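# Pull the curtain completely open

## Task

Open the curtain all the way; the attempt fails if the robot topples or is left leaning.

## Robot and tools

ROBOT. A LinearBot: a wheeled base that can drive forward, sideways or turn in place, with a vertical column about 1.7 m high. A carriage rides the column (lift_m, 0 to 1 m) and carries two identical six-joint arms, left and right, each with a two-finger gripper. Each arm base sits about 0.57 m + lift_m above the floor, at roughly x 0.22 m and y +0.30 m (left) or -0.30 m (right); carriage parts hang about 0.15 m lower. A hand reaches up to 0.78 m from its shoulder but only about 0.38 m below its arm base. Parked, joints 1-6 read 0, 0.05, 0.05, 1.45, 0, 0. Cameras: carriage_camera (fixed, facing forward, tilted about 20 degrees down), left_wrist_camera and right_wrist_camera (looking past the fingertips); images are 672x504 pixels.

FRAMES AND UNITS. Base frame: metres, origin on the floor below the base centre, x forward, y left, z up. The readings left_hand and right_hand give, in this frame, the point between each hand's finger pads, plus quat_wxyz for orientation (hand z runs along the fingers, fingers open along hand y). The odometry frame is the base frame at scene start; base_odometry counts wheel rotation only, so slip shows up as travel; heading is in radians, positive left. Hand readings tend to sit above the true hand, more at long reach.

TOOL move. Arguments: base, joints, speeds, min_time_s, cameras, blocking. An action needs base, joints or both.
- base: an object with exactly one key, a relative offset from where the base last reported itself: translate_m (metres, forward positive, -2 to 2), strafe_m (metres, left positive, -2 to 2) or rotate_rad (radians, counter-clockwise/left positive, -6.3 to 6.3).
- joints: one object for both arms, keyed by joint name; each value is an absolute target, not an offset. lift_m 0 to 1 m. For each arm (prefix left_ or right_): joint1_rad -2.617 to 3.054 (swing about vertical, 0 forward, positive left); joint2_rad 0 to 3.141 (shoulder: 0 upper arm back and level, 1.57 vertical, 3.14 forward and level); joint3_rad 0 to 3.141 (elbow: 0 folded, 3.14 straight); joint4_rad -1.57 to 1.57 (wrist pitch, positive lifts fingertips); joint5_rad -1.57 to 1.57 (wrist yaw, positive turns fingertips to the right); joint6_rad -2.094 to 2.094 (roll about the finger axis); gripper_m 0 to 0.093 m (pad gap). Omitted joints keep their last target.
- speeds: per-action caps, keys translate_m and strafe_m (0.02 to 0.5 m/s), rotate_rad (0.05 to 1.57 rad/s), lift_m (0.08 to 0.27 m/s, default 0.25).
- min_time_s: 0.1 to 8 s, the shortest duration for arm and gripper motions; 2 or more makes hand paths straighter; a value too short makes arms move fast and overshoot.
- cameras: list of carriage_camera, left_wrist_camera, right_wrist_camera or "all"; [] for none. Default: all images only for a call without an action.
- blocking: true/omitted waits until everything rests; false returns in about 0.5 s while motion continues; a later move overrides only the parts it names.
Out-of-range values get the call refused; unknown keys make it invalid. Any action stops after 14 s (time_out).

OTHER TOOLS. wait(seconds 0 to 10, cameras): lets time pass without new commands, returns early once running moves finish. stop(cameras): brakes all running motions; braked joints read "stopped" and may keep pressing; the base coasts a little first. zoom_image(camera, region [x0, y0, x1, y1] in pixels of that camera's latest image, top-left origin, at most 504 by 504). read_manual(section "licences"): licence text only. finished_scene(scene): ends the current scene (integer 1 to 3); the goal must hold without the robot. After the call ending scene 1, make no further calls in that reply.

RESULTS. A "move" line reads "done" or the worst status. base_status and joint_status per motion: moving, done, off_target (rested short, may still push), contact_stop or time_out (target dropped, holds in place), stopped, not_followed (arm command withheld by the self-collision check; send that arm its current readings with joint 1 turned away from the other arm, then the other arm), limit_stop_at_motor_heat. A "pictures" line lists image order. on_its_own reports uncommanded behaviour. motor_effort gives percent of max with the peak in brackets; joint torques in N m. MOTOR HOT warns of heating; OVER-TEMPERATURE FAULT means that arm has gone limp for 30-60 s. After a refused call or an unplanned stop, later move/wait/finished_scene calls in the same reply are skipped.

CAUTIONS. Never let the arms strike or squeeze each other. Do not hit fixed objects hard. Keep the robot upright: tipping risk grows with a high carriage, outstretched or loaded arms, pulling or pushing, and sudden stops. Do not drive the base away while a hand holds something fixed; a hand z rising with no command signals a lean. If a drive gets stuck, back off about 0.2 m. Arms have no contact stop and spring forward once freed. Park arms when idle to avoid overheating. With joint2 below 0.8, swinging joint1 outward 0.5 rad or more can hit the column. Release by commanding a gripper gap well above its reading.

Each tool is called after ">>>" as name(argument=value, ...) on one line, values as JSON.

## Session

>>> move(joints={"lift_m": 0.5}, cameras=["carriage_camera"])

Scene clock: 1.33 s.
Joint torques (N m): left_arm=[0.02 4.1 5.48 -0.19 0.08 -0.05] | right_arm=[0.16 3.85 7.32 -0.04 0.05 -0.09]
move: done
base_odometry: x=+0.000 y=+0.000 heading=+0.000
base_status: not commanded
joint_positions: lift_m=+0.500 left_joint1_rad=-0.004 left_joint2_rad=+0.048 left_joint3_rad=+0.061 left_joint4_rad=+1.418 left_joint5_rad=+0.025 left_joint6_rad=+0.041 left_gripper_m=+0.09396 right_joint1_rad=+0.012 right_joint2_rad=+0.062 right_joint3_rad=+0.045 right_joint4_rad=+1.412 right_joint5_rad=-0.036 right_joint6_rad=-0.020 right_gripper_m=+0.09396
joint_status: all done
motor_effort: lift_m=+46(61) drive_wheels=+1(2)
left_hand: x=+0.2521 y=+0.2971 z=+1.5001 quat_wxyz=(+0.997, +0.014, +0.069, +0.018) (m; base frame)
right_hand: x=+0.2628 y=-0.2947 z=+1.4950 quat_wxyz=(+0.996, -0.019, +0.087, -0.002) (m; base frame)
pictures: carriage_camera
camera_calibration:
carriage_camera: T_world_to_cam=[[0.047901, -0.997879, 0.0440825, -0.0686189], [-0.323336, -0.0572477, -0.944551, 1.44785], [0.945071, 0.0309915, -0.325392, 0.346752], [0, 0, 0, 1]] pos_world=[0.143724, 0.00366656, 1.48343]

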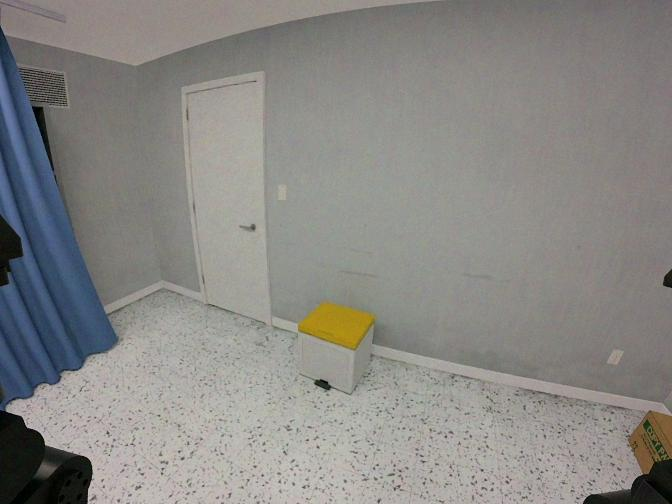

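>>> move(base={"rotate_rad": 1.15}, cameras=["carriage_camera"])

>>> zoom_image(camera="carriage_camera", region=[0, 0, 504, 200])

Scene clock: 4.33 s.
Joint torques (N m): left_arm=[0.03 4.11 5.46 -0.18 0.09 -0.05] | right_arm=[0.31 4.01 7.39 -0.06 0.04 -0.09]
move: done
base_odometry: x=+0.000 y=+0.000 heading=+1.150
base_status: done
joint_positions: lift_m=+0.500 left_joint1_rad=-0.004 left_joint2_rad=+0.048 left_joint3_rad=+0.061 left_joint4_rad=+1.418 left_joint5_rad=+0.025 left_joint6_rad=+0.041 left_gripper_m=+0.09396 right_joint1_rad=+0.012 right_joint2_rad=+0.062 right_joint3_rad=+0.045 right_joint4_rad=+1.412 right_joint5_rad=-0.036 right_joint6_rad=-0.020 right_gripper_m=+0.09396
joint_status: not commanded
motor_effort: lift_m=+46(46) drive_wheels=+4(11)
left_hand: x=+0.2522 y=+0.2971 z=+1.5001 quat_wxyz=(+0.997, +0.014, +0.070, +0.018) (m; base frame)
right_hand: x=+0.2628 y=-0.2947 z=+1.4950 quat_wxyz=(+0.996, -0.019, +0.087, -0.002) (m; base frame)
pictures: carriage_camera
camera_calibration:
carriage_camera: T_world_to_cam=[[0.047901, -0.997879, 0.0440825, -0.0686189], [-0.323336, -0.0572477, -0.944551, 1.44785], [0.945071, 0.0309915, -0.325392, 0.346752], [0, 0, 0, 1]] pos_world=[0.143724, 0.00366656, 1.48343]

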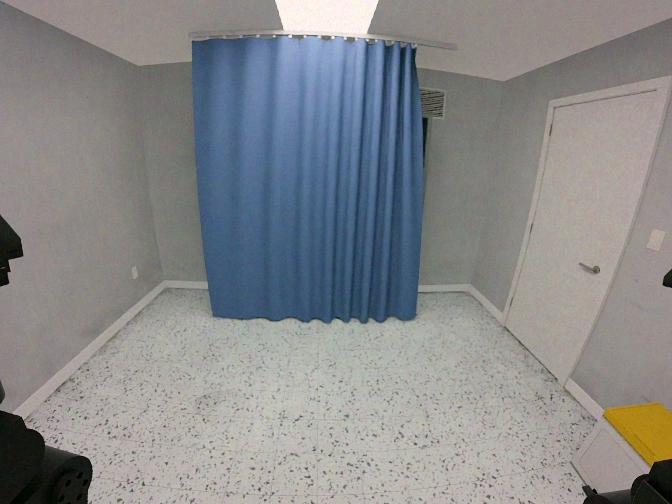

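Scaled by 1.000.

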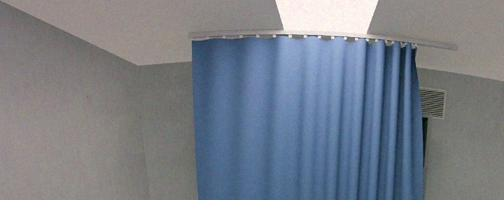

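>>> move(base={"rotate_rad": 0.085}, joints={"lift_m": 1.0, "right_joint1_rad": 0.1, "right_joint2_rad": 2.269, "right_joint3_rad": 2.705, "right_joint4_rad": -0.436, "right_joint5_rad": -1.55, "right_joint6_rad": 0.0, "right_gripper_m": 0.093}, speeds={"rotate_rad": 0.3}, min_time_s=2.3, blocking=false)

>>> wait(seconds=0.6)

>>> move(base={"strafe_m": -0.7}, speeds={"strafe_m": 0.4}, cameras=["carriage_camera"])

>>> zoom_image(camera="carriage_camera", region=[60, 0, 440, 200])

Scene clock: 7.27 s.
Joint torques (N m): left_arm=[0.02 4.16 5.56 -0.17 0.1 -0.05] | right_arm=[0.81 4.52 9.26 -0.05 -0.01 -0.05]
move: moving
base_odometry: x=+0.000 y=+0.000 heading=+1.226
base_status: rotate_rad moving
joint_positions: lift_m=+0.596 left_joint1_rad=-0.004 left_joint2_rad=+0.048 left_joint3_rad=+0.061 left_joint4_rad=+1.418 left_joint5_rad=+0.025 left_joint6_rad=+0.041 left_gripper_m=+0.09396 right_joint1_rad=+0.013 right_joint2_rad=+0.225 right_joint3_rad=+0.241 right_joint4_rad=+1.315 right_joint5_rad=-0.119 right_joint6_rad=-0.020 right_gripper_m=+0.09393
joint_status: lift_m moving; right_joint1_rad moving; right_joint2_rad moving; right_joint3_rad moving; right_joint4_rad moving; right_joint5_rad moving; right_joint6_rad moving; right_gripper_m moving
motor_effort: lift_m=+50(62) drive_wheels=+6(11)
left_hand: x=+0.2522 y=+0.2971 z=+1.5961 quat_wxyz=(+0.997, +0.014, +0.070, +0.018) (m; base frame)
right_hand: x=+0.2821 y=-0.2801 z=+1.6373 quat_wxyz=(+0.991, -0.061, +0.118, +0.004) (m; base frame)
pictures: none

Scene clock: 7.87 s.
Joint torques (N m): left_arm=[0.1 4.12 5.31 -0.17 0.09 -0.05] | right_arm=[0.81 0.09 7.77 0.51 0.08 0]
earlier move: moving
base_odometry: x=+0.000 y=+0.000 heading=+1.234
base_status: done
joint_positions: lift_m=+0.746 left_joint1_rad=-0.004 left_joint2_rad=+0.048 left_joint3_rad=+0.061 left_joint4_rad=+1.418 left_joint5_rad=+0.025 left_joint6_rad=+0.041 left_gripper_m=+0.09396 right_joint1_rad=+0.044 right_joint2_rad=+0.991 right_joint3_rad=+1.172 right_joint4_rad=+0.758 right_joint5_rad=-0.583 right_joint6_rad=-0.020 right_gripper_m=+0.09359
joint_status: lift_m moving; right_joint1_rad moving; right_joint2_rad moving; right_joint3_rad moving; right_joint4_rad moving; right_joint5_rad moving; right_joint6_rad moving; right_gripper_m moving
motor_effort: lift_m=+54(62) drive_wheels=+3(11)
left_hand: x=+0.2522 y=+0.2971 z=+1.7461 quat_wxyz=(+0.997, +0.014, +0.070, +0.018) (m; base frame)
right_hand: x=+0.4480 y=-0.1954 z=+1.9255 quat_wxyz=(+0.909, -0.283, +0.289, +0.101) (m; base frame)
wait: 0.60 s; no rest
pictures: none

Scene clock: 11.50 s.
Joint torques (N m): left_arm=[0.1 4.14 5.46 -0.17 0.09 -0.05] | right_arm=[0.28 -9.16 9.52 1.15 -0.1 0.07]
move: done
base_odometry: x=+0.661 y=-0.230 heading=+1.235
base_status: done
joint_positions: lift_m=+1.000 left_joint1_rad=-0.004 left_joint2_rad=+0.048 left_joint3_rad=+0.061 left_joint4_rad=+1.418 left_joint5_rad=+0.025 left_joint6_rad=+0.041 left_gripper_m=+0.09396 right_joint1_rad=+0.099 right_joint2_rad=+2.243 right_joint3_rad=+2.681 right_joint4_rad=-0.418 right_joint5_rad=-1.537 right_joint6_rad=-0.014 right_gripper_m=+0.09307
joint_status: all done
motor_effort: lift_m=+46(59) drive_wheels=+0(14)
left_hand: x=+0.2522 y=+0.2971 z=+2.0001 quat_wxyz=(+0.997, +0.014, +0.070, +0.018) (m; base frame)
right_hand: x=+0.6585 y=-0.0831 z=+2.0451 quat_wxyz=(+0.492, -0.524, +0.474, +0.508) (m; base frame)
pictures: carriage_camera
camera_calibration:
carriage_camera: T_world_to_cam=[[0.047901, -0.997879, 0.0440825, -0.0906602], [-0.323336, -0.0572477, -0.944551, 1.92013], [0.945071, 0.0309915, -0.325392, 0.509448], [0, 0, 0, 1]] pos_world=[0.143724, 0.00366656, 1.98343]

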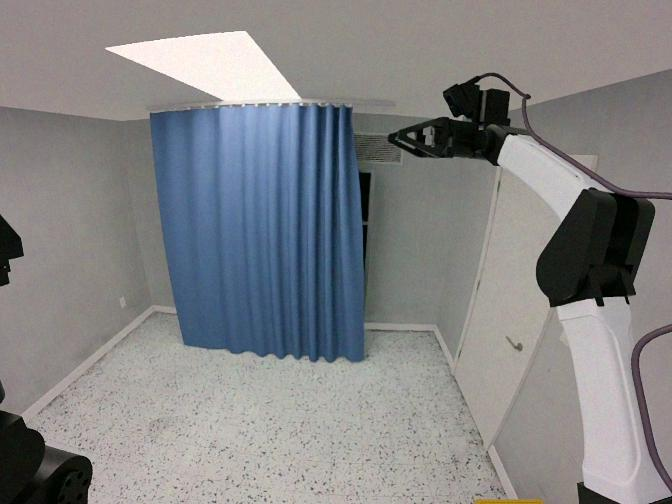

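Scaled by 1.326 from the camera's 672x504 image, which has a finer 960x720 frame.

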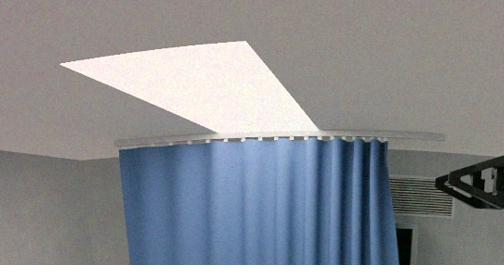

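>>> move(base={"strafe_m": -0.1}, speeds={"strafe_m": 0.25})

>>> move(base={"translate_m": 1.38}, speeds={"translate_m": 0.4}, cameras=["carriage_camera", "right_wrist_camera", "left_wrist_camera"])

>>> zoom_image(camera="carriage_camera", region=[240, 0, 440, 200])

Scene clock: 14.27 s.
Joint torques (N m): left_arm=[0.03 4.12 5.45 -0.17 0.1 -0.05] | right_arm=[0.66 -9.11 9.52 1.16 -0.1 0.06]
move: done
base_odometry: x=+0.756 y=-0.263 heading=+1.236
base_status: done
joint_positions: lift_m=+1.000 left_joint1_rad=-0.003 left_joint2_rad=+0.048 left_joint3_rad=+0.061 left_joint4_rad=+1.418 left_joint5_rad=+0.025 left_joint6_rad=+0.041 left_gripper_m=+0.09396 right_joint1_rad=+0.097 right_joint2_rad=+2.243 right_joint3_rad=+2.681 right_joint4_rad=-0.419 right_joint5_rad=-1.537 right_joint6_rad=-0.014 right_gripper_m=+0.09307
joint_status: not commanded
motor_effort: lift_m=+46(46) drive_wheels=-2(15)
left_hand: x=+0.2522 y=+0.2971 z=+2.0001 quat_wxyz=(+0.997, +0.014, +0.070, +0.018) (m; base frame)
right_hand: x=+0.6589 y=-0.0841 z=+2.0451 quat_wxyz=(+0.493, -0.523, +0.475, +0.508) (m; base frame)
pictures: none

Scene clock: 19.60 s.
Joint torques (N m): left_arm=[0.08 4.11 5.49 -0.19 0.09 -0.06] | right_arm=[0.5 -9.22 9.72 1.14 -0.08 0.04]
move: done
base_odometry: x=+1.210 y=+1.040 heading=+1.235
base_status: done
joint_positions: lift_m=+1.000 left_joint1_rad=-0.003 left_joint2_rad=+0.048 left_joint3_rad=+0.061 left_joint4_rad=+1.418 left_joint5_rad=+0.025 left_joint6_rad=+0.041 left_gripper_m=+0.09396 right_joint1_rad=+0.097 right_joint2_rad=+2.244 right_joint3_rad=+2.681 right_joint4_rad=-0.422 right_joint5_rad=-1.539 right_joint6_rad=-0.014 right_gripper_m=+0.09307
joint_status: not commanded
motor_effort: lift_m=+46(46) drive_wheels=-1(12)
left_hand: x=+0.2522 y=+0.2971 z=+2.0001 quat_wxyz=(+0.997, +0.014, +0.070, +0.018) (m; base frame)
right_hand: x=+0.6589 y=-0.0839 z=+2.0443 quat_wxyz=(+0.491, -0.523, +0.476, +0.509) (m; base frame)
pictures: carriage_camera, left_wrist_camera, right_wrist_camera
camera_calibration:
carriage_camera: T_world_to_cam=[[0.047901, -0.997879, 0.0440825, -0.0906602], [-0.323336, -0.0572477, -0.944551, 1.92013], [0.945071, 0.0309915, -0.325392, 0.509448], [0, 0, 0, 1]] pos_world=[0.143724, 0.00366656, 1.98343]
left_wrist_camera: T_world_to_cam=[[0.0315971, -0.999253, 0.0222375, 0.250111], [0.721868, 0.00742629, -0.691991, 1.2049], [0.691309, 0.0379175, 0.721563, -1.506], [0, 0, 0, 1]] pos_world=[0.163431, 0.29808, 1.9149]
right_wrist_camera: T_world_to_cam=[[0.99778, 0.0586955, 0.0314483, -0.718087], [0.0593537, -0.569828, -0.819617, 1.59643], [-0.0301877, 0.819665, -0.572047, 1.38733], [0, 0, 0, 1]] pos_world=[0.663619, -0.185303, 2.12466]

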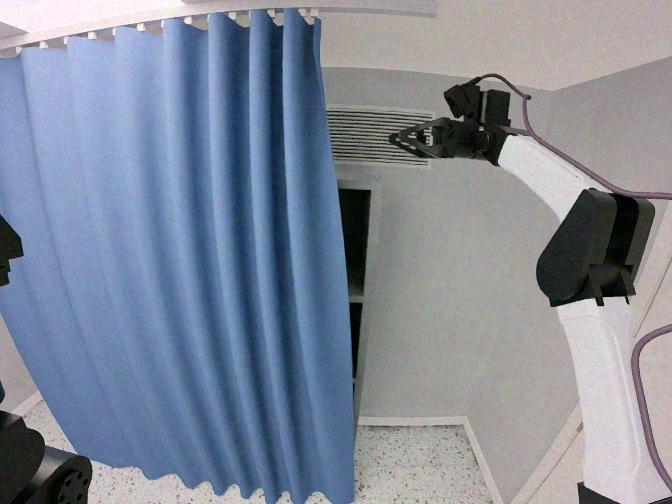

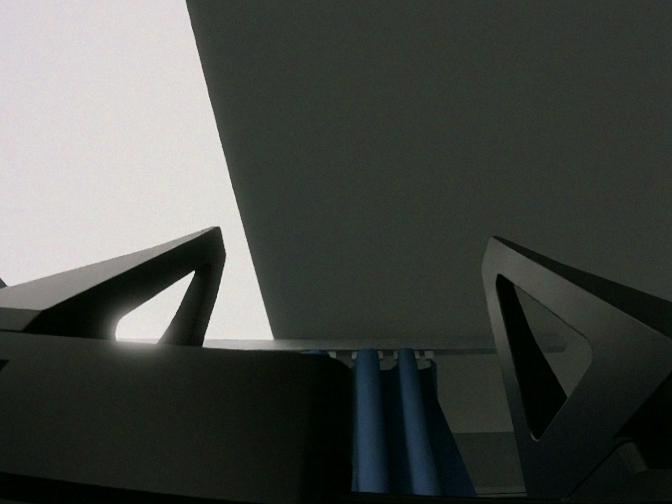

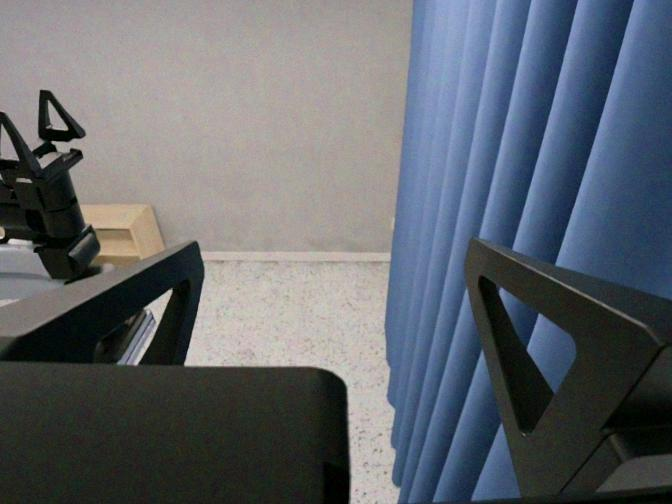

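Scaled by 2.520 from the camera's 672x504 image, which has a finer 960x720 frame.

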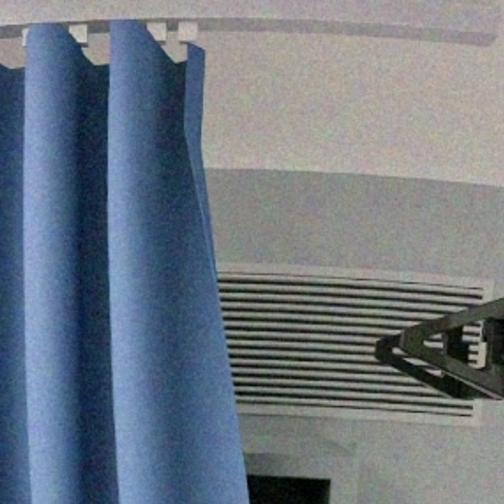

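>>> move(base={"translate_m": 0.27}, speeds={"translate_m": 0.25}, cameras=["carriage_camera", "right_wrist_camera"])

>>> zoom_image(camera="carriage_camera", region=[240, 0, 440, 200])

Scene clock: 23.07 s.
Joint torques (N m): left_arm=[0.02 4.12 5.56 -0.17 0.09 -0.05] | right_arm=[0.5 -9.26 9.72 1.19 -0.04 0.08]
move: done
base_odometry: x=+1.300 y=+1.295 heading=+1.235
base_status: done
joint_positions: lift_m=+1.000 left_joint1_rad=-0.003 left_joint2_rad=+0.048 left_joint3_rad=+0.061 left_joint4_rad=+1.417 left_joint5_rad=+0.025 left_joint6_rad=+0.041 left_gripper_m=+0.09396 right_joint1_rad=+0.097 right_joint2_rad=+2.245 right_joint3_rad=+2.681 right_joint4_rad=-0.423 right_joint5_rad=-1.540 right_joint6_rad=-0.014 right_gripper_m=+0.09307
joint_status: not commanded
motor_effort: lift_m=+46(46) drive_wheels=+4(13)
left_hand: x=+0.2525 y=+0.2971 z=+2.0001 quat_wxyz=(+0.997, +0.014, +0.070, +0.018) (m; base frame)
right_hand: x=+0.6593 y=-0.0838 z=+2.0437 quat_wxyz=(+0.490, -0.523, +0.476, +0.510) (m; base frame)
pictures: carriage_camera, right_wrist_camera
camera_calibration:
carriage_camera: T_world_to_cam=[[0.047901, -0.997879, 0.0440825, -0.0906602], [-0.323336, -0.0572477, -0.944551, 1.92013], [0.945071, 0.0309915, -0.325392, 0.509448], [0, 0, 0, 1]] pos_world=[0.143724, 0.00366656, 1.98343]
right_wrist_camera: T_world_to_cam=[[0.997821, 0.0591852, 0.0291522, -0.713637], [0.057755, -0.570002, -0.819611, 1.59692], [-0.031892, 0.819509, -0.572178, 1.38838], [0, 0, 0, 1]] pos_world=[0.66413, -0.185301, 2.12406]

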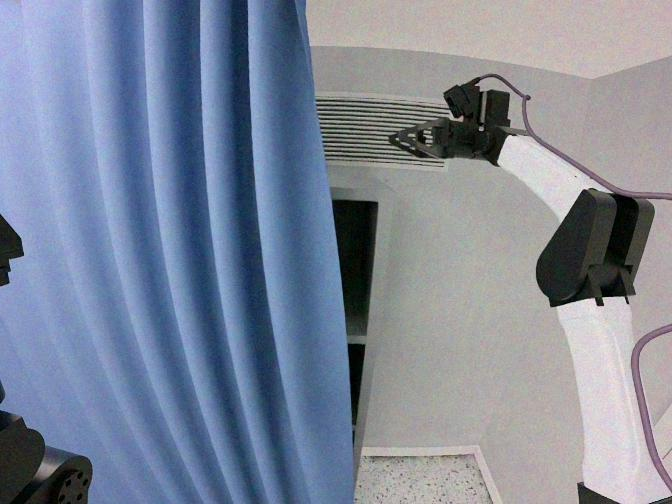

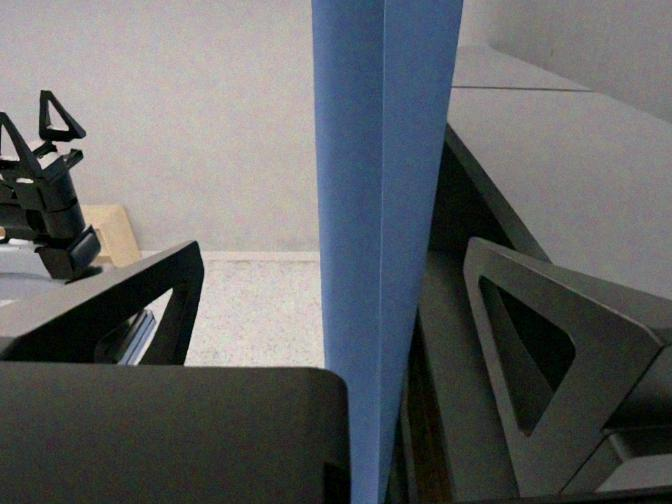

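Scaled by 2.520 from the camera's 672x504 image, which has a finer 960x720 frame.

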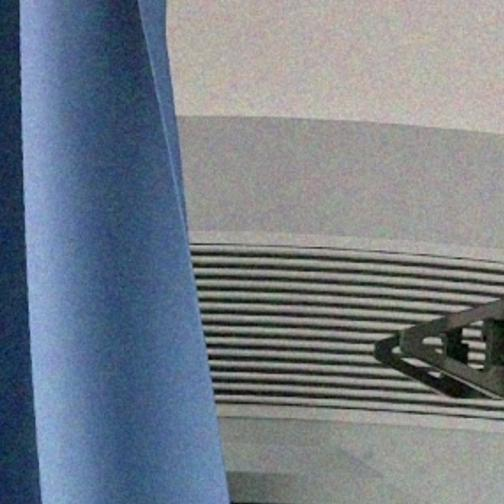

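>>> move(base={"translate_m": 0.022}, speeds={"translate_m": 0.1})

>>> move(base={"strafe_m": 0.13}, speeds={"strafe_m": 0.15}, cameras=["carriage_camera", "right_wrist_camera"])

Scene clock: 24.77 s.
Joint torques (N m): left_arm=[0.06 4.12 5.46 -0.14 0.08 -0.04] | right_arm=[0.53 -9.52 9.77 1.18 -0.08 0.06]
move: done
base_odometry: x=+1.307 y=+1.315 heading=+1.234
base_status: done
joint_positions: lift_m=+1.000 left_joint1_rad=-0.003 left_joint2_rad=+0.048 left_joint3_rad=+0.061 left_joint4_rad=+1.416 left_joint5_rad=+0.025 left_joint6_rad=+0.041 left_gripper_m=+0.09396 right_joint1_rad=+0.097 right_joint2_rad=+2.247 right_joint3_rad=+2.681 right_joint4_rad=-0.423 right_joint5_rad=-1.540 right_joint6_rad=-0.014 right_gripper_m=+0.09307
joint_status: not commanded
motor_effort: lift_m=+46(46) drive_wheels=+3(10)
left_hand: x=+0.2528 y=+0.2971 z=+2.0000 quat_wxyz=(+0.997, +0.014, +0.071, +0.018) (m; base frame)
right_hand: x=+0.6599 y=-0.0836 z=+2.0429 quat_wxyz=(+0.490, -0.522, +0.477, +0.510) (m; base frame)
pictures: none

Scene clock: 26.53 s.
Joint torques (N m): left_arm=[0.1 4.12 5.45 -0.14 0.08 -0.05] | right_arm=[-0.12 -9.59 9.59 1.25 -0.02 -0.01]
move: done
base_odometry: x=+1.184 y=+1.358 heading=+1.234
base_status: done
joint_positions: lift_m=+1.000 left_joint1_rad=-0.004 left_joint2_rad=+0.048 left_joint3_rad=+0.061 left_joint4_rad=+1.416 left_joint5_rad=+0.025 left_joint6_rad=+0.041 left_gripper_m=+0.09396 right_joint1_rad=+0.102 right_joint2_rad=+2.247 right_joint3_rad=+2.681 right_joint4_rad=-0.423 right_joint5_rad=-1.540 right_joint6_rad=-0.014 right_gripper_m=+0.09307
joint_status: not commanded
motor_effort: lift_m=+46(46) drive_wheels=+1(11)
left_hand: x=+0.2528 y=+0.2971 z=+2.0000 quat_wxyz=(+0.997, +0.014, +0.071, +0.018) (m; base frame)
right_hand: x=+0.6589 y=-0.0816 z=+2.0429 quat_wxyz=(+0.488, -0.523, +0.475, +0.511) (m; base frame)
pictures: carriage_camera, right_wrist_camera
camera_calibration:
carriage_camera: T_world_to_cam=[[0.047901, -0.997879, 0.0440825, -0.0906602], [-0.323336, -0.0572477, -0.944551, 1.92013], [0.945071, 0.0309915, -0.325392, 0.509448], [0, 0, 0, 1]] pos_world=[0.143724, 0.00366656, 1.98343]
right_wrist_camera: T_world_to_cam=[[0.997585, 0.0640559, 0.0268648, -0.70816], [0.058666, -0.5699, -0.819617, 1.59691], [-0.037191, 0.819214, -0.572281, 1.38967], [0, 0, 0, 1]] pos_world=[0.664449, -0.182997, 2.12316]

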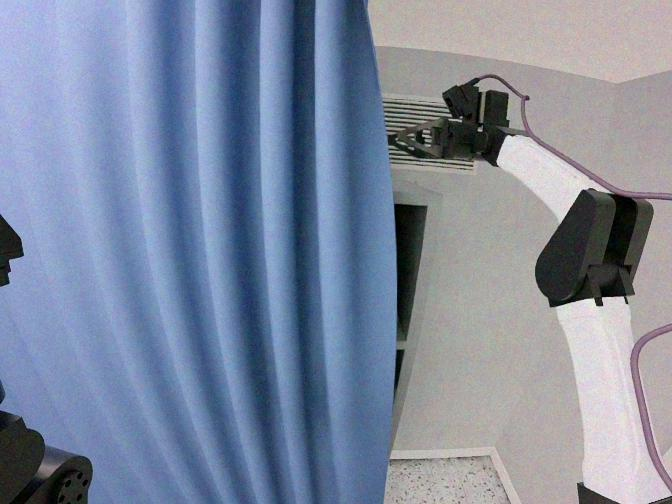

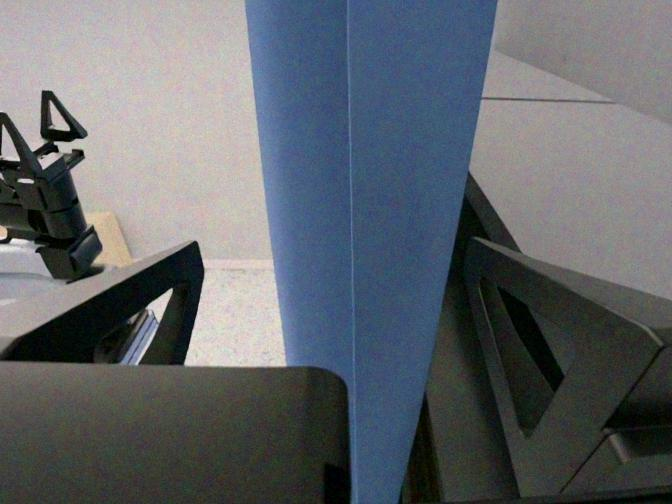

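>>> move(base={"strafe_m": 0.055}, speeds={"strafe_m": 0.12}, cameras=["carriage_camera", "right_wrist_camera"])

Scene clock: 28.03 s.
Joint torques (N m): left_arm=[0.16 4.12 5.49 -0.14 0.09 -0.05] | right_arm=[0.16 -9.65 9.43 1.2 -0.04 0.08]
move: done
base_odometry: x=+1.132 y=+1.377 heading=+1.234
base_status: done
joint_positions: lift_m=+1.000 left_joint1_rad=-0.004 left_joint2_rad=+0.048 left_joint3_rad=+0.061 left_joint4_rad=+1.416 left_joint5_rad=+0.025 left_joint6_rad=+0.041 left_gripper_m=+0.09396 right_joint1_rad=+0.101 right_joint2_rad=+2.247 right_joint3_rad=+2.681 right_joint4_rad=-0.423 right_joint5_rad=-1.540 right_joint6_rad=-0.014 right_gripper_m=+0.09307
joint_status: not commanded
motor_effort: lift_m=+46(46) drive_wheels=+1(8)
left_hand: x=+0.2528 y=+0.2971 z=+2.0000 quat_wxyz=(+0.997, +0.014, +0.071, +0.017) (m; base frame)
right_hand: x=+0.6591 y=-0.0821 z=+2.0429 quat_wxyz=(+0.489, -0.523, +0.476, +0.511) (m; base frame)
pictures: carriage_camera, right_wrist_camera
camera_calibration:
carriage_camera: T_world_to_cam=[[0.047901, -0.997879, 0.0440825, -0.0906602], [-0.323336, -0.0572477, -0.944551, 1.92013], [0.945071, 0.0309915, -0.325392, 0.509448], [0, 0, 0, 1]] pos_world=[0.143724, 0.00366656, 1.98343]
right_wrist_camera: T_world_to_cam=[[0.997653, 0.0629704, 0.0268849, -0.708613], [0.0580611, -0.569935, -0.819636, 1.59705], [-0.0362902, 0.819273, -0.572254, 1.38944], [0, 0, 0, 1]] pos_world=[0.664646, -0.183498, 2.12316]

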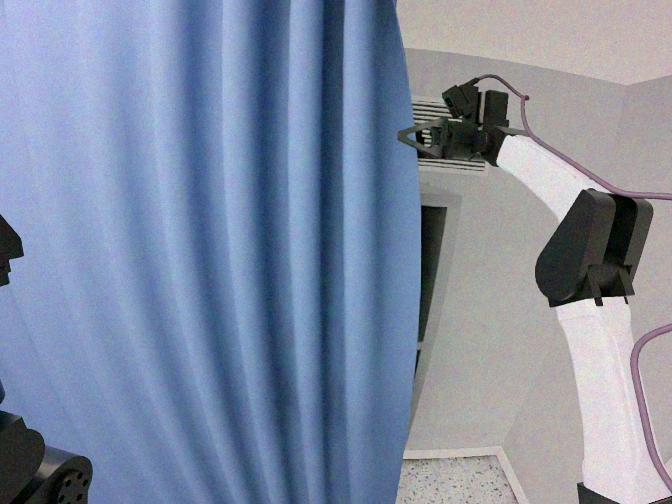

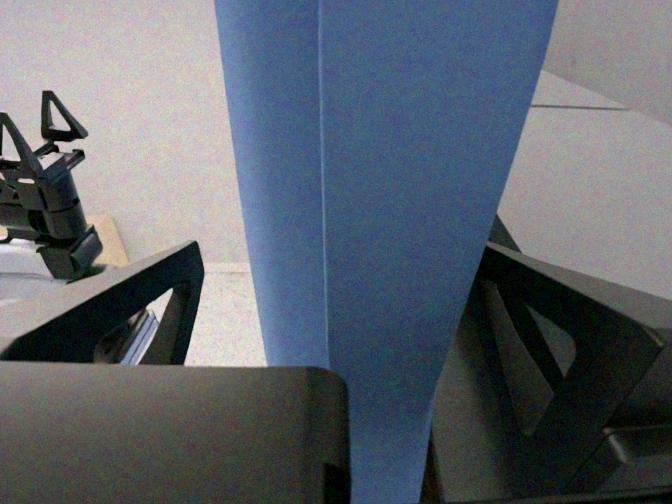

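>>> move(joints={"right_gripper_m": 0.0}, min_time_s=0.8, cameras=["carriage_camera", "right_wrist_camera"])

Scene clock: 29.77 s.
Joint torques (N m): left_arm=[0.14 4.08 5.42 -0.13 0.09 -0.05] | right_arm=[0.14 -9.65 9.63 1.2 -0.03 0.01]
move: done
base_odometry: x=+1.132 y=+1.377 heading=+1.234
base_status: not commanded
joint_positions: lift_m=+1.000 left_joint1_rad=-0.004 left_joint2_rad=+0.048 left_joint3_rad=+0.061 left_joint4_rad=+1.416 left_joint5_rad=+0.025 left_joint6_rad=+0.041 left_gripper_m=+0.09396 right_joint1_rad=+0.100 right_joint2_rad=+2.247 right_joint3_rad=+2.681 right_joint4_rad=-0.423 right_joint5_rad=-1.540 right_joint6_rad=-0.011 right_gripper_m=+0.00085
joint_status: all done
motor_effort: lift_m=+46(46) drive_wheels=+2(3)
left_hand: x=+0.2528 y=+0.2971 z=+2.0000 quat_wxyz=(+0.997, +0.014, +0.071, +0.017) (m; base frame)
right_hand: x=+0.6592 y=-0.0823 z=+2.0429 quat_wxyz=(+0.488, -0.522, +0.477, +0.512) (m; base frame)
pictures: carriage_camera, right_wrist_camera
camera_calibration:
carriage_camera: T_world_to_cam=[[0.047901, -0.997879, 0.0440825, -0.0906602], [-0.323336, -0.0572477, -0.944551, 1.92013], [0.945071, 0.0309915, -0.325392, 0.509448], [0, 0, 0, 1]] pos_world=[0.143724, 0.00366656, 1.98343]
right_wrist_camera: T_world_to_cam=[[0.997763, 0.0625762, 0.0235001, -0.701878], [0.0550644, -0.570163, -0.819684, 1.59902], [-0.0378938, 0.819145, -0.572334, 1.39075], [0, 0, 0, 1]] pos_world=[0.66496, -0.183597, 2.12316]

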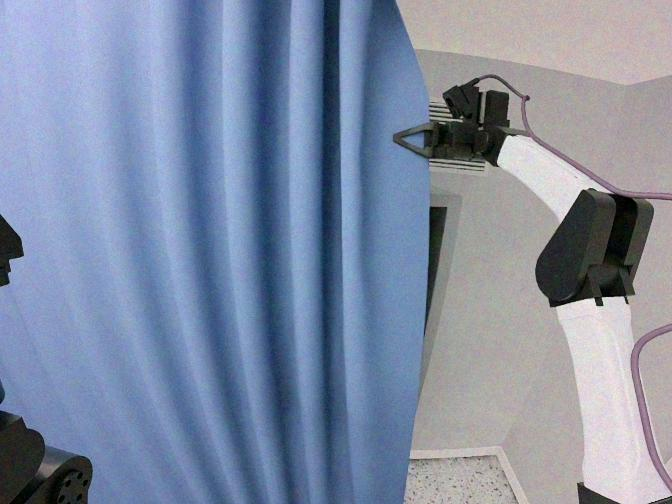

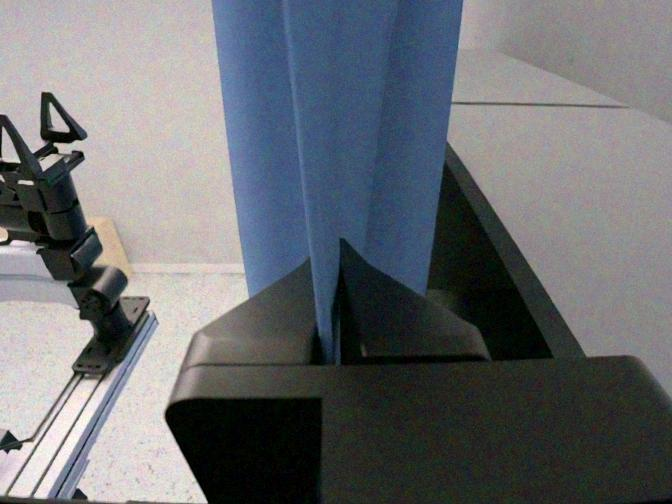

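>>> move(base={"strafe_m": 0.5}, speeds={"strafe_m": 0.2})

>>> move(base={"strafe_m": 0.5}, speeds={"strafe_m": 0.2}, cameras=["carriage_camera", "right_wrist_camera"])

Scene clock: 33.77 s.
Joint torques (N m): left_arm=[0.09 4.14 5.45 -0.14 0.09 -0.04] | right_arm=[1.92 -9.37 8.72 1.24 0.06 -0.01]
move: done
base_odometry: x=+0.661 y=+1.542 heading=+1.234
base_status: done
joint_positions: lift_m=+1.000 left_joint1_rad=-0.004 left_joint2_rad=+0.048 left_joint3_rad=+0.061 left_joint4_rad=+1.416 left_joint5_rad=+0.025 left_joint6_rad=+0.041 left_gripper_m=+0.09396 right_joint1_rad=+0.083 right_joint2_rad=+2.247 right_joint3_rad=+2.689 right_joint4_rad=-0.426 right_joint5_rad=-1.557 right_joint6_rad=-0.011 right_gripper_m=+0.00084
joint_status: not commanded
motor_effort: lift_m=+46(46) drive_wheels=+3(11)
left_hand: x=+0.2528 y=+0.2971 z=+2.0000 quat_wxyz=(+0.997, +0.014, +0.071, +0.018) (m; base frame)
right_hand: x=+0.6587 y=-0.0903 z=+2.0449 quat_wxyz=(+0.489, -0.523, +0.476, +0.511) (m; base frame)
pictures: none

Scene clock: 37.50 s.
Joint torques (N m): left_arm=[0.16 4.14 5.52 -0.13 0.09 -0.05] | right_arm=[2.55 -9.37 8.17 1.14 0.14 0.04]
move: done
base_odometry: x=+0.189 y=+1.708 heading=+1.233
base_status: done
joint_positions: lift_m=+1.000 left_joint1_rad=-0.004 left_joint2_rad=+0.048 left_joint3_rad=+0.061 left_joint4_rad=+1.416 left_joint5_rad=+0.025 left_joint6_rad=+0.041 left_gripper_m=+0.09396 right_joint1_rad=+0.073 right_joint2_rad=+2.247 right_joint3_rad=+2.695 right_joint4_rad=-0.418 right_joint5_rad=-1.557 right_joint6_rad=-0.011 right_gripper_m=+0.00084
joint_status: not commanded
motor_effort: lift_m=+46(46) drive_wheels=+2(12)
left_hand: x=+0.2528 y=+0.2971 z=+2.0000 quat_wxyz=(+0.997, +0.014, +0.071, +0.017) (m; base frame)
right_hand: x=+0.6599 y=-0.0948 z=+2.0469 quat_wxyz=(+0.495, -0.524, +0.475, +0.505) (m; base frame)
pictures: carriage_camera, right_wrist_camera
camera_calibration:
carriage_camera: T_world_to_cam=[[0.047901, -0.997879, 0.0440825, -0.0906602], [-0.323336, -0.0572477, -0.944551, 1.92013], [0.945071, 0.0309915, -0.325392, 0.509448], [0, 0, 0, 1]] pos_world=[0.143724, 0.00366656, 1.98343]
right_wrist_camera: T_world_to_cam=[[0.997761, 0.0522254, 0.0417876, -0.74022], [0.0641364, -0.569762, -0.819303, 1.5885], [-0.0189794, 0.820149, -0.571836, 1.39003], [0, 0, 0, 1]] pos_world=[0.663064, -0.196309, 2.12727]

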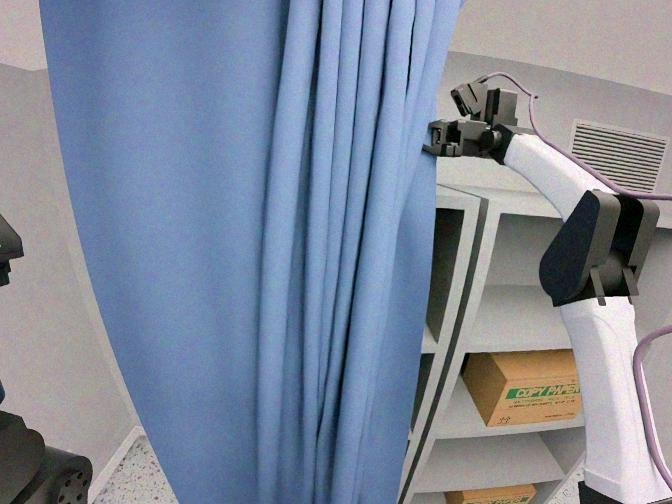

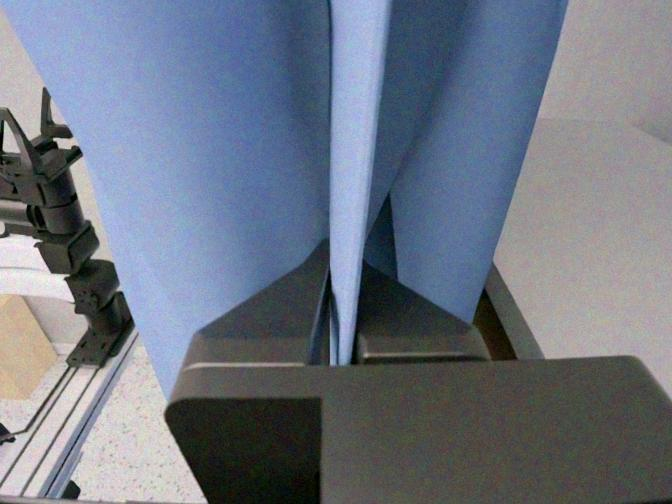

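>>> move(base={"strafe_m": 0.28}, speeds={"strafe_m": 0.18})

>>> move(base={"strafe_m": 0.1}, speeds={"strafe_m": 0.1}, cameras=["carriage_camera", "right_wrist_camera", "left_wrist_camera"])

Scene clock: 40.37 s.
Joint torques (N m): left_arm=[0.1 4.15 5.48 -0.15 0.08 -0.04] | right_arm=[3.59 -9.43 8.05 1.07 0.15 0]
move: done
base_odometry: x=-0.075 y=+1.801 heading=+1.233
base_status: done
joint_positions: lift_m=+1.000 left_joint1_rad=-0.004 left_joint2_rad=+0.048 left_joint3_rad=+0.061 left_joint4_rad=+1.416 left_joint5_rad=+0.025 left_joint6_rad=+0.041 left_gripper_m=+0.09396 right_joint1_rad=+0.065 right_joint2_rad=+2.247 right_joint3_rad=+2.697 right_joint4_rad=-0.415 right_joint5_rad=-1.565 right_joint6_rad=-0.011 right_gripper_m=+0.00084
joint_status: not commanded
motor_effort: lift_m=+46(46) drive_wheels=+3(12)
left_hand: x=+0.2528 y=+0.2971 z=+2.0000 quat_wxyz=(+0.997, +0.014, +0.071, +0.018) (m; base frame)
right_hand: x=+0.6598 y=-0.0986 z=+2.0479 quat_wxyz=(+0.497, -0.525, +0.473, +0.503) (m; base frame)
pictures: none

Scene clock: 42.07 s.
Joint torques (N m): left_arm=[0.09 4.14 5.46 -0.14 0.09 -0.04] | right_arm=[3.81 -9.47 7.68 1.03 0.2 0.05]
move: done
base_odometry: x=-0.169 y=+1.834 heading=+1.233
base_status: done
joint_positions: lift_m=+1.000 left_joint1_rad=-0.004 left_joint2_rad=+0.048 left_joint3_rad=+0.061 left_joint4_rad=+1.416 left_joint5_rad=+0.025 left_joint6_rad=+0.041 left_gripper_m=+0.09396 right_joint1_rad=+0.058 right_joint2_rad=+2.247 right_joint3_rad=+2.700 right_joint4_rad=-0.415 right_joint5_rad=-1.568 right_joint6_rad=-0.011 right_gripper_m=+0.00084
joint_status: not commanded
motor_effort: lift_m=+46(46) drive_wheels=+3(12)
left_hand: x=+0.2528 y=+0.2971 z=+2.0000 quat_wxyz=(+0.997, +0.014, +0.071, +0.018) (m; base frame)
right_hand: x=+0.6602 y=-0.1017 z=+2.0486 quat_wxyz=(+0.498, -0.525, +0.474, +0.502) (m; base frame)
pictures: carriage_camera, left_wrist_camera, right_wrist_camera
camera_calibration:
carriage_camera: T_world_to_cam=[[0.047901, -0.997879, 0.0440825, -0.0906602], [-0.323336, -0.0572477, -0.944551, 1.92013], [0.945071, 0.0309915, -0.325392, 0.509448], [0, 0, 0, 1]] pos_world=[0.143724, 0.00366656, 1.98343]
left_wrist_camera: T_world_to_cam=[[0.0312239, -0.999267, 0.0221577, 0.250314], [0.720262, 0.00712452, -0.693666, 1.20824], [0.692999, 0.0376183, 0.719956, -1.50346], [0, 0, 0, 1]] pos_world=[0.163837, 0.29808, 1.91499]
right_wrist_camera: T_world_to_cam=[[0.997566, 0.0480659, 0.0505125, -0.758375], [0.0689209, -0.569887, -0.818828, 1.58173], [-0.0105713, 0.820316, -0.571812, 1.39101], [0, 0, 0, 1]] pos_world=[0.66222, -0.203212, 2.12887]

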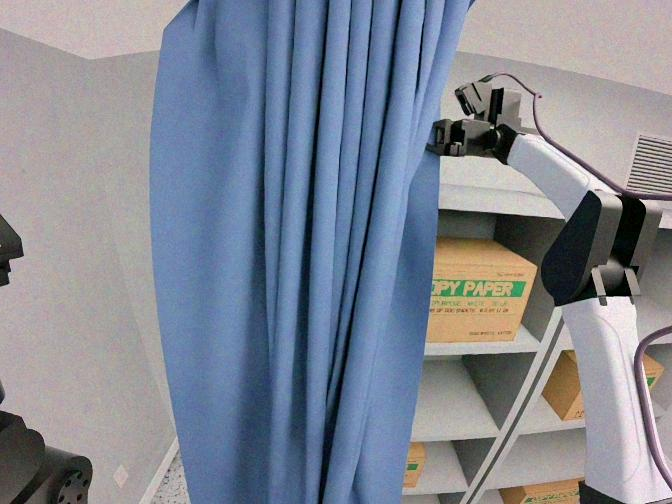

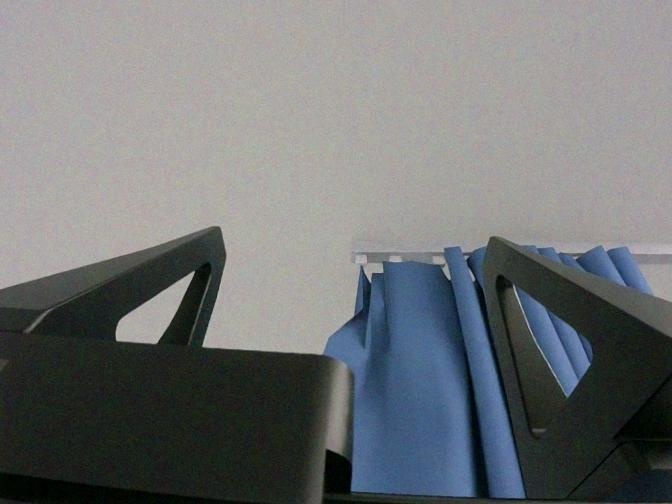

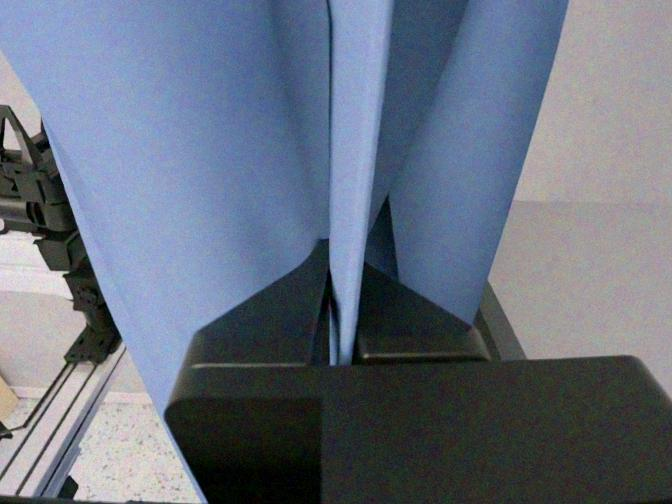

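>>> move(base={"strafe_m": 0.1}, speeds={"strafe_m": 0.1})

>>> move(base={"strafe_m": 0.06}, speeds={"strafe_m": 0.08}, cameras=["left_wrist_camera", "carriage_camera"])

Scene clock: 43.93 s.
Joint torques (N m): left_arm=[0.1 4.12 5.49 -0.13 0.09 -0.04] | right_arm=[4.72 -9.26 6.8 1.04 0.24 -0.03]
move: done
base_odometry: x=-0.264 y=+1.868 heading=+1.232
base_status: done
joint_positions: lift_m=+1.000 left_joint1_rad=-0.004 left_joint2_rad=+0.048 left_joint3_rad=+0.061 left_joint4_rad=+1.416 left_joint5_rad=+0.025 left_joint6_rad=+0.041 left_gripper_m=+0.09396 right_joint1_rad=+0.048 right_joint2_rad=+2.247 right_joint3_rad=+2.707 right_joint4_rad=-0.413 right_joint5_rad=-1.572 right_joint6_rad=-0.009 right_gripper_m=+0.00084
joint_status: not commanded
motor_effort: lift_m=+46(46) drive_wheels=+4(11)
left_hand: x=+0.2528 y=+0.2971 z=+2.0000 quat_wxyz=(+0.997, +0.014, +0.071, +0.018) (m; base frame)
right_hand: x=+0.6603 y=-0.1060 z=+2.0505 quat_wxyz=(+0.502, -0.525, +0.473, +0.498) (m; base frame)
pictures: none

Scene clock: 45.30 s.
Joint torques (N m): left_arm=[0.03 4.14 5.45 -0.16 0.1 -0.05] | right_arm=[8.13 -9.33 5.48 0.91 0.34 -0.09]
move: done
base_odometry: x=-0.320 y=+1.888 heading=+1.232
base_status: done
joint_positions: lift_m=+1.000 left_joint1_rad=-0.004 left_joint2_rad=+0.048 left_joint3_rad=+0.061 left_joint4_rad=+1.416 left_joint5_rad=+0.025 left_joint6_rad=+0.041 left_gripper_m=+0.09396 right_joint1_rad=+0.011 right_joint2_rad=+2.247 right_joint3_rad=+2.720 right_joint4_rad=-0.400 right_joint5_rad=-1.576 right_joint6_rad=-0.002 right_gripper_m=+0.00084
joint_status: not commanded
motor_effort: lift_m=+46(46) drive_wheels=+6(14)
left_hand: x=+0.2528 y=+0.2971 z=+2.0000 quat_wxyz=(+0.997, +0.014, +0.071, +0.018) (m; base frame)
right_hand: x=+0.6641 y=-0.1226 z=+2.0550 quat_wxyz=(+0.514, -0.522, +0.477, +0.485) (m; base frame)
pictures: carriage_camera, left_wrist_camera
camera_calibration:
carriage_camera: T_world_to_cam=[[0.047901, -0.997879, 0.0440825, -0.0906602], [-0.323336, -0.0572477, -0.944551, 1.92013], [0.945071, 0.0309915, -0.325392, 0.509448], [0, 0, 0, 1]] pos_world=[0.143724, 0.00366656, 1.98343]
left_wrist_camera: T_world_to_cam=[[0.0312239, -0.999267, 0.0221577, 0.250314], [0.720262, 0.00712452, -0.693666, 1.20824], [0.692999, 0.0376183, 0.719956, -1.50346], [0, 0, 0, 1]] pos_world=[0.163837, 0.29808, 1.91499]

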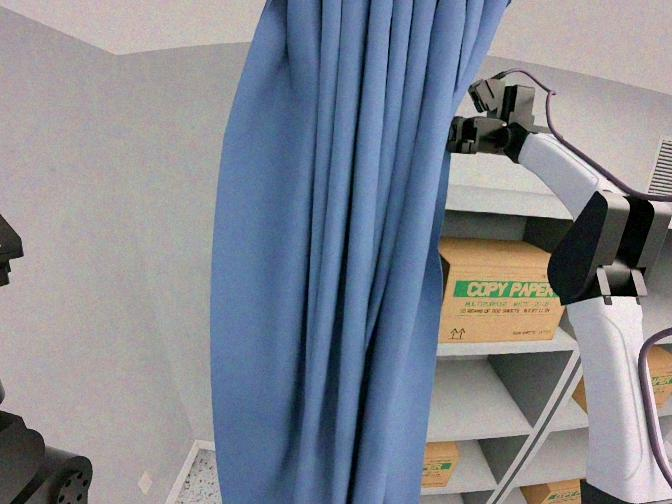

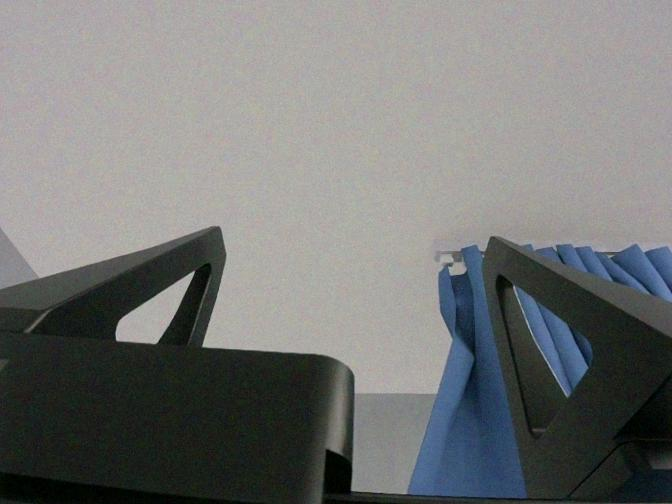

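>>> move(base={"strafe_m": 0.035}, speeds={"strafe_m": 0.08}, cameras=["left_wrist_camera", "carriage_camera"])

>>> zoom_image(camera="left_wrist_camera", region=[400, 200, 672, 400])

Scene clock: 46.53 s.
Joint torques (N m): left_arm=[0.01 4.08 5.48 -0.14 0.08 -0.05] | right_arm=[10 -8.55 5.31 0.9 0.32 -0.12]
move: done
base_odometry: x=-0.353 y=+1.899 heading=+1.232
base_status: done
joint_positions: lift_m=+1.000 left_joint1_rad=-0.003 left_joint2_rad=+0.048 left_joint3_rad=+0.061 left_joint4_rad=+1.416 left_joint5_rad=+0.025 left_joint6_rad=+0.041 left_gripper_m=+0.09396 right_joint1_rad=-0.011 right_joint2_rad=+2.238 right_joint3_rad=+2.720 right_joint4_rad=-0.395 right_joint5_rad=-1.576 right_joint6_rad=+0.003 right_gripper_m=+0.00084
joint_status: not commanded
motor_effort: lift_m=+46(46) drive_wheels=+5(15)
left_hand: x=+0.2528 y=+0.2971 z=+2.0000 quat_wxyz=(+0.997, +0.014, +0.071, +0.018) (m; base frame)
right_hand: x=+0.6646 y=-0.1323 z=+2.0591 quat_wxyz=(+0.521, -0.519, +0.480, +0.477) (m; base frame)
pictures: carriage_camera, left_wrist_camera
camera_calibration:
carriage_camera: T_world_to_cam=[[0.047901, -0.997879, 0.0440825, -0.0906602], [-0.323336, -0.0572477, -0.944551, 1.92013], [0.945071, 0.0309915, -0.325392, 0.509448], [0, 0, 0, 1]] pos_world=[0.143724, 0.00366656, 1.98343]
left_wrist_camera: T_world_to_cam=[[0.0316474, -0.999253, 0.0221625, 0.250232], [0.720249, 0.0074259, -0.693676, 1.20817], [0.692994, 0.0379155, 0.719946, -1.50353], [0, 0, 0, 1]] pos_world=[0.163836, 0.29808, 1.91499]

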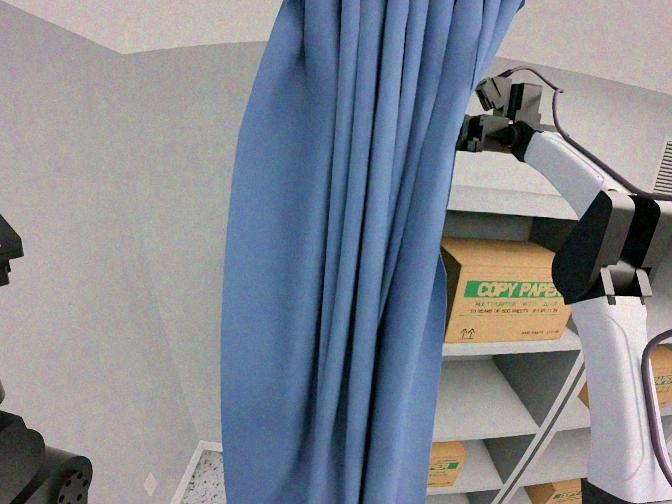

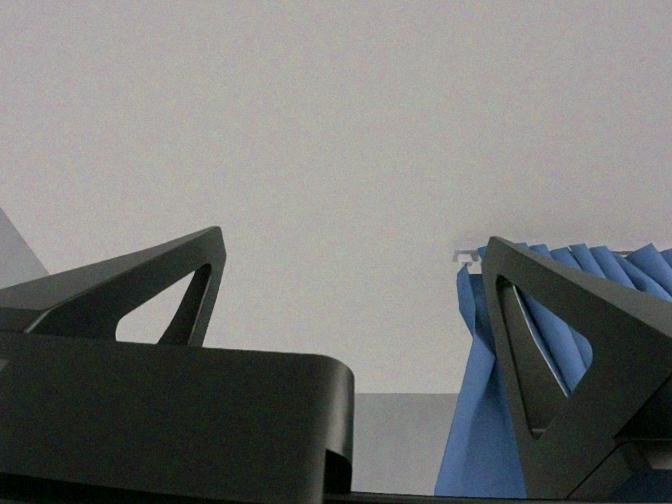

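Scaled by 1.853 from the camera's 672x504 image, which has a finer 960x720 frame.

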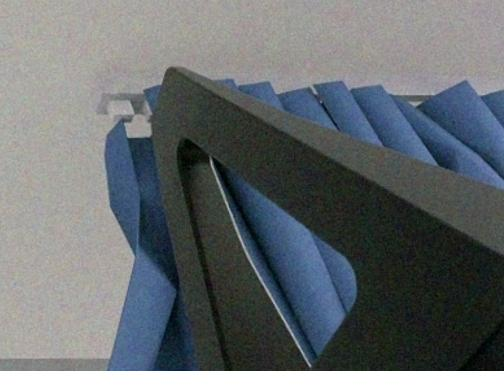

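>>> move(base={"strafe_m": 0.04}, speeds={"strafe_m": 0.08}, cameras=["left_wrist_camera", "carriage_camera"])

Scene clock: 47.97 s.
Joint torques (N m): left_arm=[-0.02 4.12 5.45 -0.13 0.07 -0.05] | right_arm=[12.79 -8.01 4.71 0.81 0.38 -0.18]
move: done
base_odometry: x=-0.390 y=+1.913 heading=+1.231
base_status: done
joint_positions: lift_m=+1.000 left_joint1_rad=-0.003 left_joint2_rad=+0.048 left_joint3_rad=+0.061 left_joint4_rad=+1.416 left_joint5_rad=+0.025 left_joint6_rad=+0.041 left_gripper_m=+0.09396 right_joint1_rad=-0.042 right_joint2_rad=+2.233 right_joint3_rad=+2.725 right_joint4_rad=-0.393 right_joint5_rad=-1.576 right_joint6_rad=+0.012 right_gripper_m=+0.00084
joint_status: not commanded
motor_effort: lift_m=+46(46) drive_wheels=+7(13)
left_hand: x=+0.2528 y=+0.2971 z=+2.0000 quat_wxyz=(+0.997, +0.014, +0.071, +0.018) (m; base frame)
right_hand: x=+0.6667 y=-0.1461 z=+2.0628 quat_wxyz=(+0.530, -0.513, +0.487, +0.468) (m; base frame)
pictures: carriage_camera, left_wrist_camera
camera_calibration:
carriage_camera: T_world_to_cam=[[0.047901, -0.997879, 0.0440825, -0.0906602], [-0.323336, -0.0572477, -0.944551, 1.92013], [0.945071, 0.0309915, -0.325392, 0.509448], [0, 0, 0, 1]] pos_world=[0.143724, 0.00366656, 1.98343]
left_wrist_camera: T_world_to_cam=[[0.0320044, -0.999243, 0.0220982, 0.250294], [0.720285, 0.00773006, -0.693635, 1.20799], [0.692939, 0.0381163, 0.719988, -1.50366], [0, 0, 0, 1]] pos_world=[0.163836, 0.29808, 1.91499]

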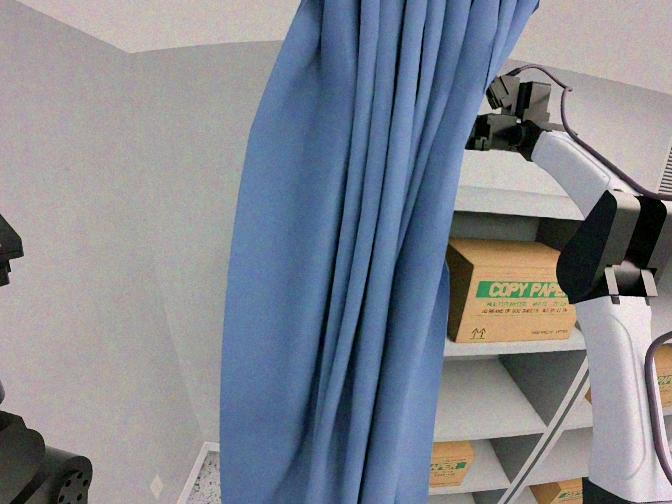

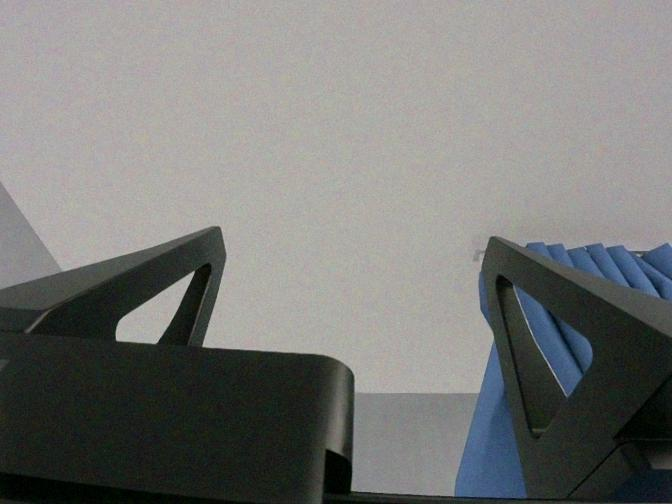

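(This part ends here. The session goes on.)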